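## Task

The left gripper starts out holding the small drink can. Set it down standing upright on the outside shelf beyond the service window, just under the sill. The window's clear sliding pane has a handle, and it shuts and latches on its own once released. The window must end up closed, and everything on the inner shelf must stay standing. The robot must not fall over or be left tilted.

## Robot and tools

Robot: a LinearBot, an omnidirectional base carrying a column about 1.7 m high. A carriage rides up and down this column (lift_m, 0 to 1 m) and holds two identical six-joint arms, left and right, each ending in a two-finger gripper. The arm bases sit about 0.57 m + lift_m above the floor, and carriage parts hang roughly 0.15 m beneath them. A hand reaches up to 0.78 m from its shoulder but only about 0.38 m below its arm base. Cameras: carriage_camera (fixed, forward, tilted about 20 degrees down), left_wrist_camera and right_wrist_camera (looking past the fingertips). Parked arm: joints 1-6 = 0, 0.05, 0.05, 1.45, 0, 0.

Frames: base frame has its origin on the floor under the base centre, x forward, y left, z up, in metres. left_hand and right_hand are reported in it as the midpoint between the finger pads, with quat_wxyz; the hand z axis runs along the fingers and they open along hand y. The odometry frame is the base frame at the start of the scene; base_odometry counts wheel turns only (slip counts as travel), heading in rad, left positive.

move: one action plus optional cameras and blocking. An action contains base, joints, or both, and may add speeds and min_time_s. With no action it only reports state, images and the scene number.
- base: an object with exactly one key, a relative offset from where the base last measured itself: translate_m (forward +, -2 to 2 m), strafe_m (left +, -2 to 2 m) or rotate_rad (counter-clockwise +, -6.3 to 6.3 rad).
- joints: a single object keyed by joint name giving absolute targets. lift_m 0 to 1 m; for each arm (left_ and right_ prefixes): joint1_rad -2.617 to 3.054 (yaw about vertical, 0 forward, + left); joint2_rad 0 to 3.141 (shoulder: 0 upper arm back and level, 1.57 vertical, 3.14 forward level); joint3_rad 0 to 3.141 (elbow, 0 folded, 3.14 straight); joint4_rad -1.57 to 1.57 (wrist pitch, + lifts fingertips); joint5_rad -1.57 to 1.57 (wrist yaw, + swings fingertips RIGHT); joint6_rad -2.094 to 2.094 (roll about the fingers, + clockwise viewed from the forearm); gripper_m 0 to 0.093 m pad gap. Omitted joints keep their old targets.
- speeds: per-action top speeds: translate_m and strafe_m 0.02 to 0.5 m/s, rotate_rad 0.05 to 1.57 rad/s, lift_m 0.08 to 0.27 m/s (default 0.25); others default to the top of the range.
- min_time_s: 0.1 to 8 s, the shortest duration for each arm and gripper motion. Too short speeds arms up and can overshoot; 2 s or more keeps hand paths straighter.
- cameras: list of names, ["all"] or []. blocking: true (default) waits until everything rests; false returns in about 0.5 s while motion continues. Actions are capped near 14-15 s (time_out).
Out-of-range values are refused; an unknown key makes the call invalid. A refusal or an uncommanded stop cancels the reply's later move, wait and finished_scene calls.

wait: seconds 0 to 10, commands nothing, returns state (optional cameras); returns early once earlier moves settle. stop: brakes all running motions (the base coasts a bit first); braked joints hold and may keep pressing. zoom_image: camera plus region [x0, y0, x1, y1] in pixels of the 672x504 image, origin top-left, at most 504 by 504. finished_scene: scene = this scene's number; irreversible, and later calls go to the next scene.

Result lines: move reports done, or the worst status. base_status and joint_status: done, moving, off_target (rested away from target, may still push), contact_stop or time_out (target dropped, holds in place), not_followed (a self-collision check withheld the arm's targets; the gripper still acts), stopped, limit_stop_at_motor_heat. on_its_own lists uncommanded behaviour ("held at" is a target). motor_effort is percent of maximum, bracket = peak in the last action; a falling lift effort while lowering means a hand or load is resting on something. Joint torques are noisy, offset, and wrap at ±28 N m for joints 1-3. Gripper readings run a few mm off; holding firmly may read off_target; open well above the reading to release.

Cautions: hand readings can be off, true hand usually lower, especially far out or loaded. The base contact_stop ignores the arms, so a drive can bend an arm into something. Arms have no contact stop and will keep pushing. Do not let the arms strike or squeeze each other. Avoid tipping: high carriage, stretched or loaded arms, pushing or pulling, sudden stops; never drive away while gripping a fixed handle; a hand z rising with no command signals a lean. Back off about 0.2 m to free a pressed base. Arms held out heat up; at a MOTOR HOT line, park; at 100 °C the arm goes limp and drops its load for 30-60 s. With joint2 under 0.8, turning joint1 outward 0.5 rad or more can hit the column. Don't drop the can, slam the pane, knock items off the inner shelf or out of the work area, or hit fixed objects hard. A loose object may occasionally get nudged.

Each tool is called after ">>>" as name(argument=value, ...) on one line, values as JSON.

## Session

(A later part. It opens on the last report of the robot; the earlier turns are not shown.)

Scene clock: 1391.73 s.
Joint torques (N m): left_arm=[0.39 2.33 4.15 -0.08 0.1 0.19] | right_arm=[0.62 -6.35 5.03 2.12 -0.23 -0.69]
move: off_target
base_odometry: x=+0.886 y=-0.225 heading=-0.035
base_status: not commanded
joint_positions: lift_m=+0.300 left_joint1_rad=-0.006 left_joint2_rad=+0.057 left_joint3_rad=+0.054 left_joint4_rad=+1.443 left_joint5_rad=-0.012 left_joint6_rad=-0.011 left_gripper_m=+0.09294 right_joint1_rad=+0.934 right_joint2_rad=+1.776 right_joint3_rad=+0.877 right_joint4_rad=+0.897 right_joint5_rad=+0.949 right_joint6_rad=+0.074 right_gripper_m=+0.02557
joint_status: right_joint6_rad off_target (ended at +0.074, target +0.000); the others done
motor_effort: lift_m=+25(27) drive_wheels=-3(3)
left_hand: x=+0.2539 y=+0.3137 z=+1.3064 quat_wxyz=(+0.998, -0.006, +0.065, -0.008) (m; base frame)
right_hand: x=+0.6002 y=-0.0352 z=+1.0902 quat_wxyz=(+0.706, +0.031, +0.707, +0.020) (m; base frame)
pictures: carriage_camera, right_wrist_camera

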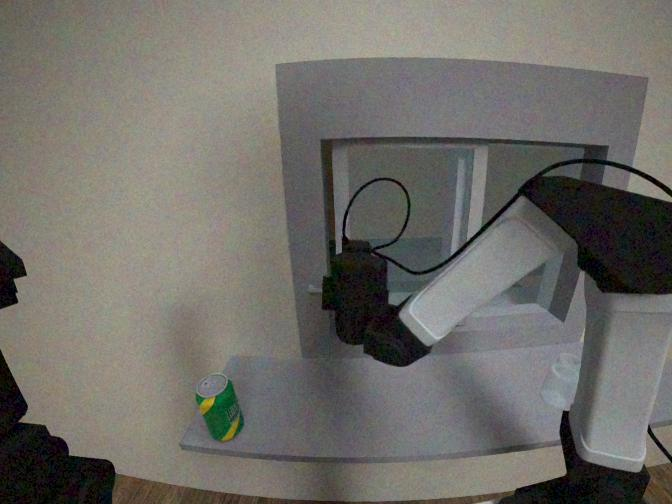

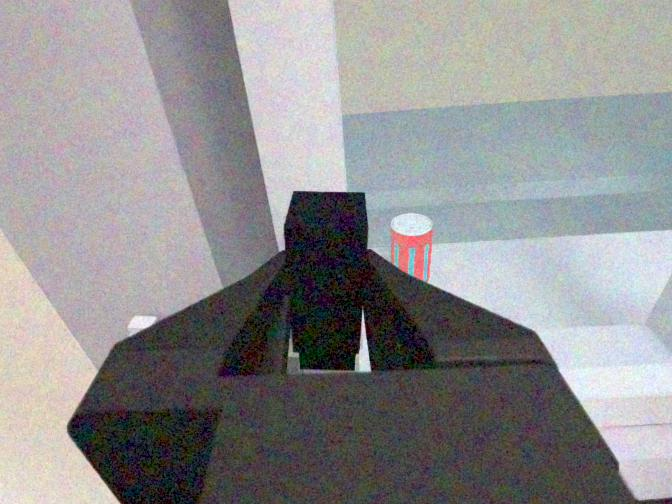

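>>> move(base={"strafe_m": 0.018}, speeds={"strafe_m": 0.05}, cameras=["carriage_camera", "right_wrist_camera"])

>>> zoom_image(camera="carriage_camera", region=[270, 230, 400, 360])

Scene clock: 1414.30 s.
Joint torques (N m): left_arm=[0.49 2.36 4.07 -0.08 0.11 0.21] | right_arm=[0.77 -6.35 5.16 2.07 -0.41 -0.69]
move: done
base_odometry: x=+0.886 y=-0.207 heading=-0.035
base_status: done
joint_positions: lift_m=+0.300 left_joint1_rad=-0.006 left_joint2_rad=+0.057 left_joint3_rad=+0.054 left_joint4_rad=+1.444 left_joint5_rad=-0.012 left_joint6_rad=-0.011 left_gripper_m=+0.09294 right_joint1_rad=+0.933 right_joint2_rad=+1.776 right_joint3_rad=+0.876 right_joint4_rad=+0.901 right_joint5_rad=+0.968 right_joint6_rad=+0.070 right_gripper_m=+0.02546
joint_status: not commanded
motor_effort: lift_m=+25(27) drive_wheels=-3(8)
left_hand: x=+0.2537 y=+0.3137 z=+1.3064 quat_wxyz=(+0.998, -0.006, +0.065, -0.008) (m; base frame)
right_hand: x=+0.6004 y=-0.0392 z=+1.0903 quat_wxyz=(+0.707, +0.037, +0.706, +0.013) (m; base frame)
pictures: carriage_camera, right_wrist_camera

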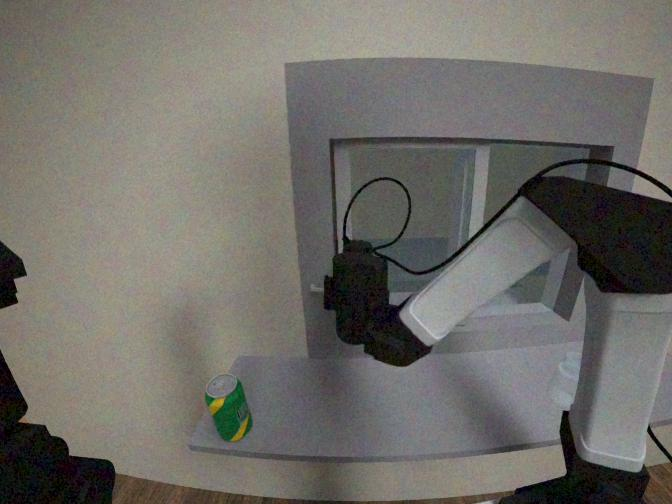

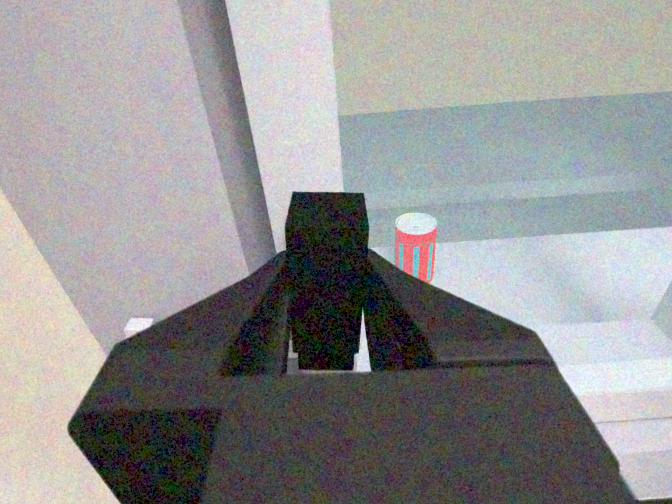

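Scaled by 3.877 from the camera's 672x504 image, which has a finer 960x720 frame.

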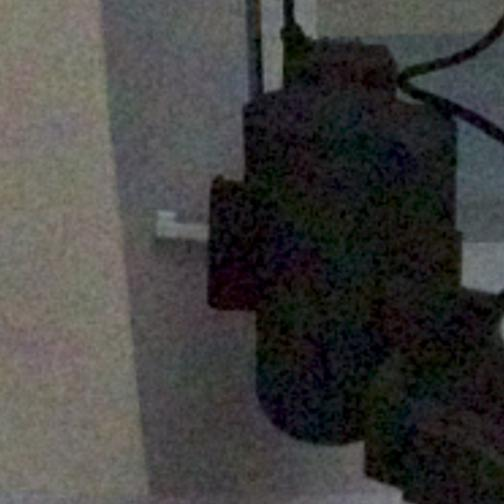

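>>> move(joints={"right_gripper_m": 0.093}, min_time_s=0.8, cameras=["carriage_camera", "right_wrist_camera"])

>>> zoom_image(camera="carriage_camera", region=[270, 230, 400, 360])

Scene clock: 1427.03 s.
Joint torques (N m): left_arm=[0.4 2.39 3.97 -0.09 0.1 0.21] | right_arm=[0.44 -6.35 5.18 1.99 -0.1 -0.09]
move: done
base_odometry: x=+0.886 y=-0.207 heading=-0.035
base_status: not commanded
joint_positions: lift_m=+0.300 left_joint1_rad=-0.006 left_joint2_rad=+0.057 left_joint3_rad=+0.054 left_joint4_rad=+1.444 left_joint5_rad=-0.012 left_joint6_rad=-0.011 left_gripper_m=+0.09294 right_joint1_rad=+0.937 right_joint2_rad=+1.776 right_joint3_rad=+0.876 right_joint4_rad=+0.910 right_joint5_rad=+0.938 right_joint6_rad=+0.010 right_gripper_m=+0.09294
joint_status: all done
on_its_own: right_joint6_rad moved -0.060 to your old target +0.000
motor_effort: lift_m=+24(28) drive_wheels=-3(3)
left_hand: x=+0.2537 y=+0.3137 z=+1.3064 quat_wxyz=(+0.998, -0.006, +0.065, -0.008) (m; base frame)
right_hand: x=+0.5994 y=-0.0325 z=+1.0920 quat_wxyz=(+0.709, +0.007, +0.705, +0.006) (m; base frame)
pictures: carriage_camera, right_wrist_camera

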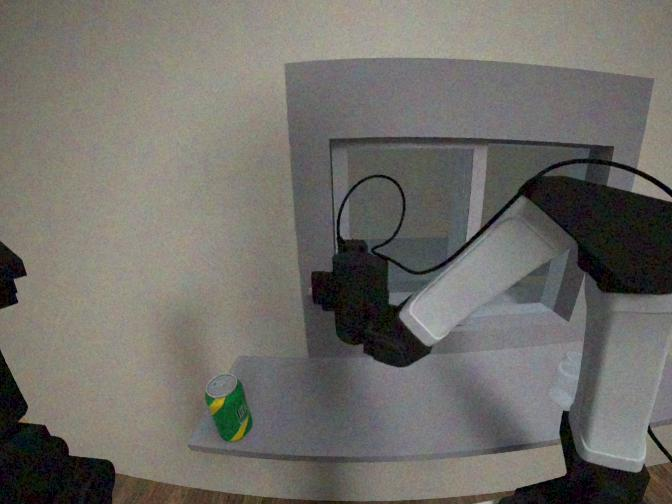

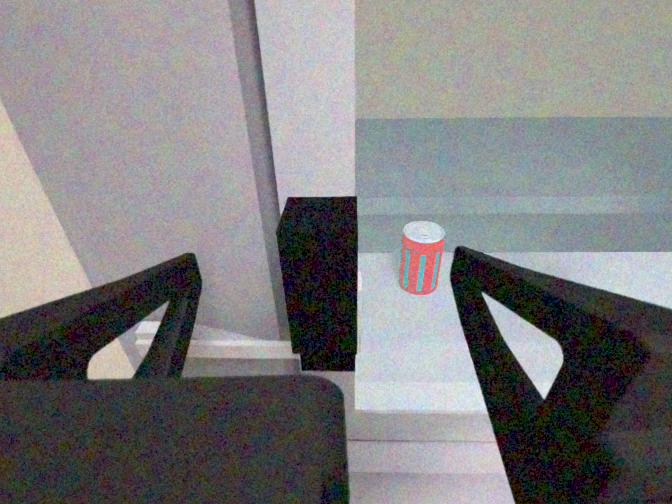

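Scaled by 3.877 from the camera's 672x504 image, which has a finer 960x720 frame.

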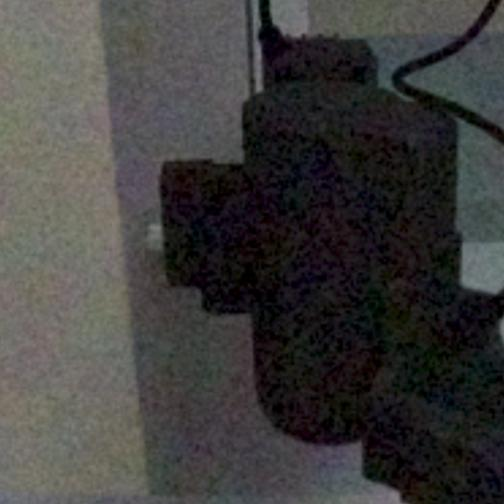

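>>> move(base={"translate_m": -0.15}, speeds={"translate_m": 0.2}, cameras=["carriage_camera", "right_wrist_camera"])

>>> zoom_image(camera="right_wrist_camera", region=[100, 0, 604, 400])

Scene clock: 1434.33 s.
Joint torques (N m): left_arm=[0.43 2.39 4.08 -0.12 0.11 0.2] | right_arm=[0.29 -6.43 5.19 2 -0.09 -0.09]
move: done
base_odometry: x=+0.736 y=-0.201 heading=-0.035
base_status: done
joint_positions: lift_m=+0.300 left_joint1_rad=-0.006 left_joint2_rad=+0.057 left_joint3_rad=+0.054 left_joint4_rad=+1.449 left_joint5_rad=-0.012 left_joint6_rad=-0.011 left_gripper_m=+0.09294 right_joint1_rad=+0.938 right_joint2_rad=+1.776 right_joint3_rad=+0.876 right_joint4_rad=+0.914 right_joint5_rad=+0.936 right_joint6_rad=+0.009 right_gripper_m=+0.09294
joint_status: not commanded
motor_effort: lift_m=+25(28) drive_wheels=-2(6)
left_hand: x=+0.2525 y=+0.3137 z=+1.3065 quat_wxyz=(+0.998, -0.006, +0.063, -0.008) (m; base frame)
right_hand: x=+0.5990 y=-0.0317 z=+1.0926 quat_wxyz=(+0.710, +0.007, +0.704, +0.008) (m; base frame)
pictures: carriage_camera, right_wrist_camera

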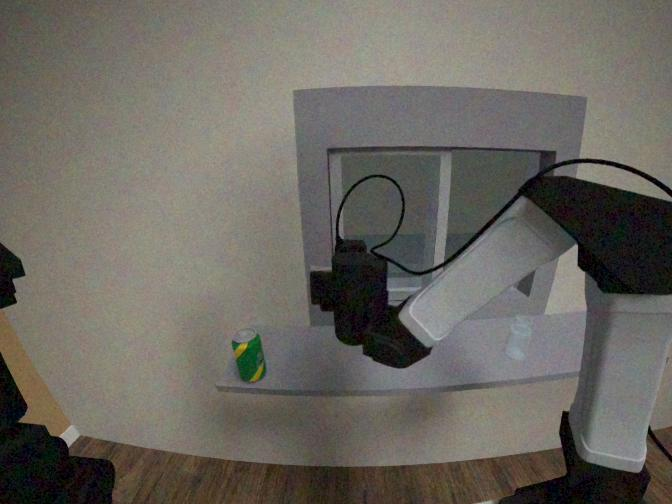

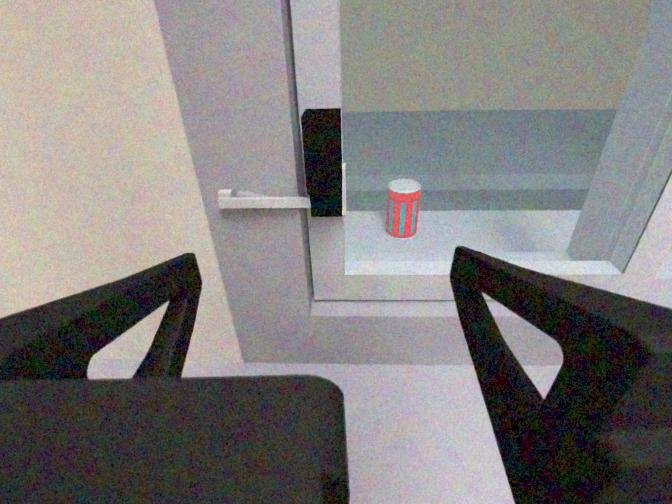

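Scaled by 1.000.

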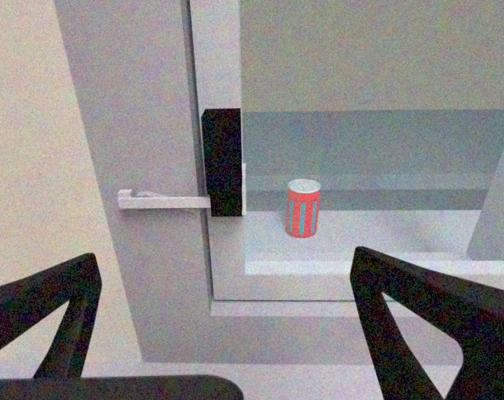

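>>> zoom_image(camera="right_wrist_camera", region=[190, 90, 370, 230])

>>> zoom_image(camera="carriage_camera", region=[280, 120, 600, 400])

Scaled by 2.800 from the camera's 672x504 image, which has a finer 960x720 frame.

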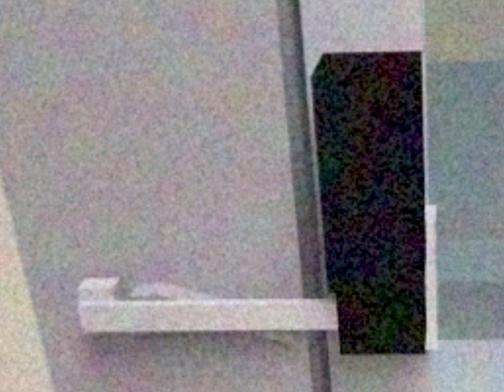

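Scaled by 1.575 from the camera's 672x504 image, which has a finer 960x720 frame.

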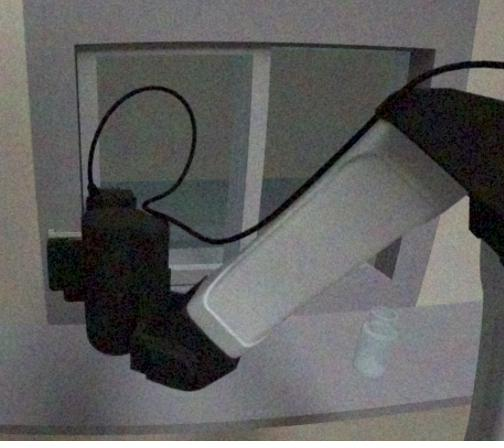

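>>> finished_scene(scene=1)

The scene is finished: the task was done.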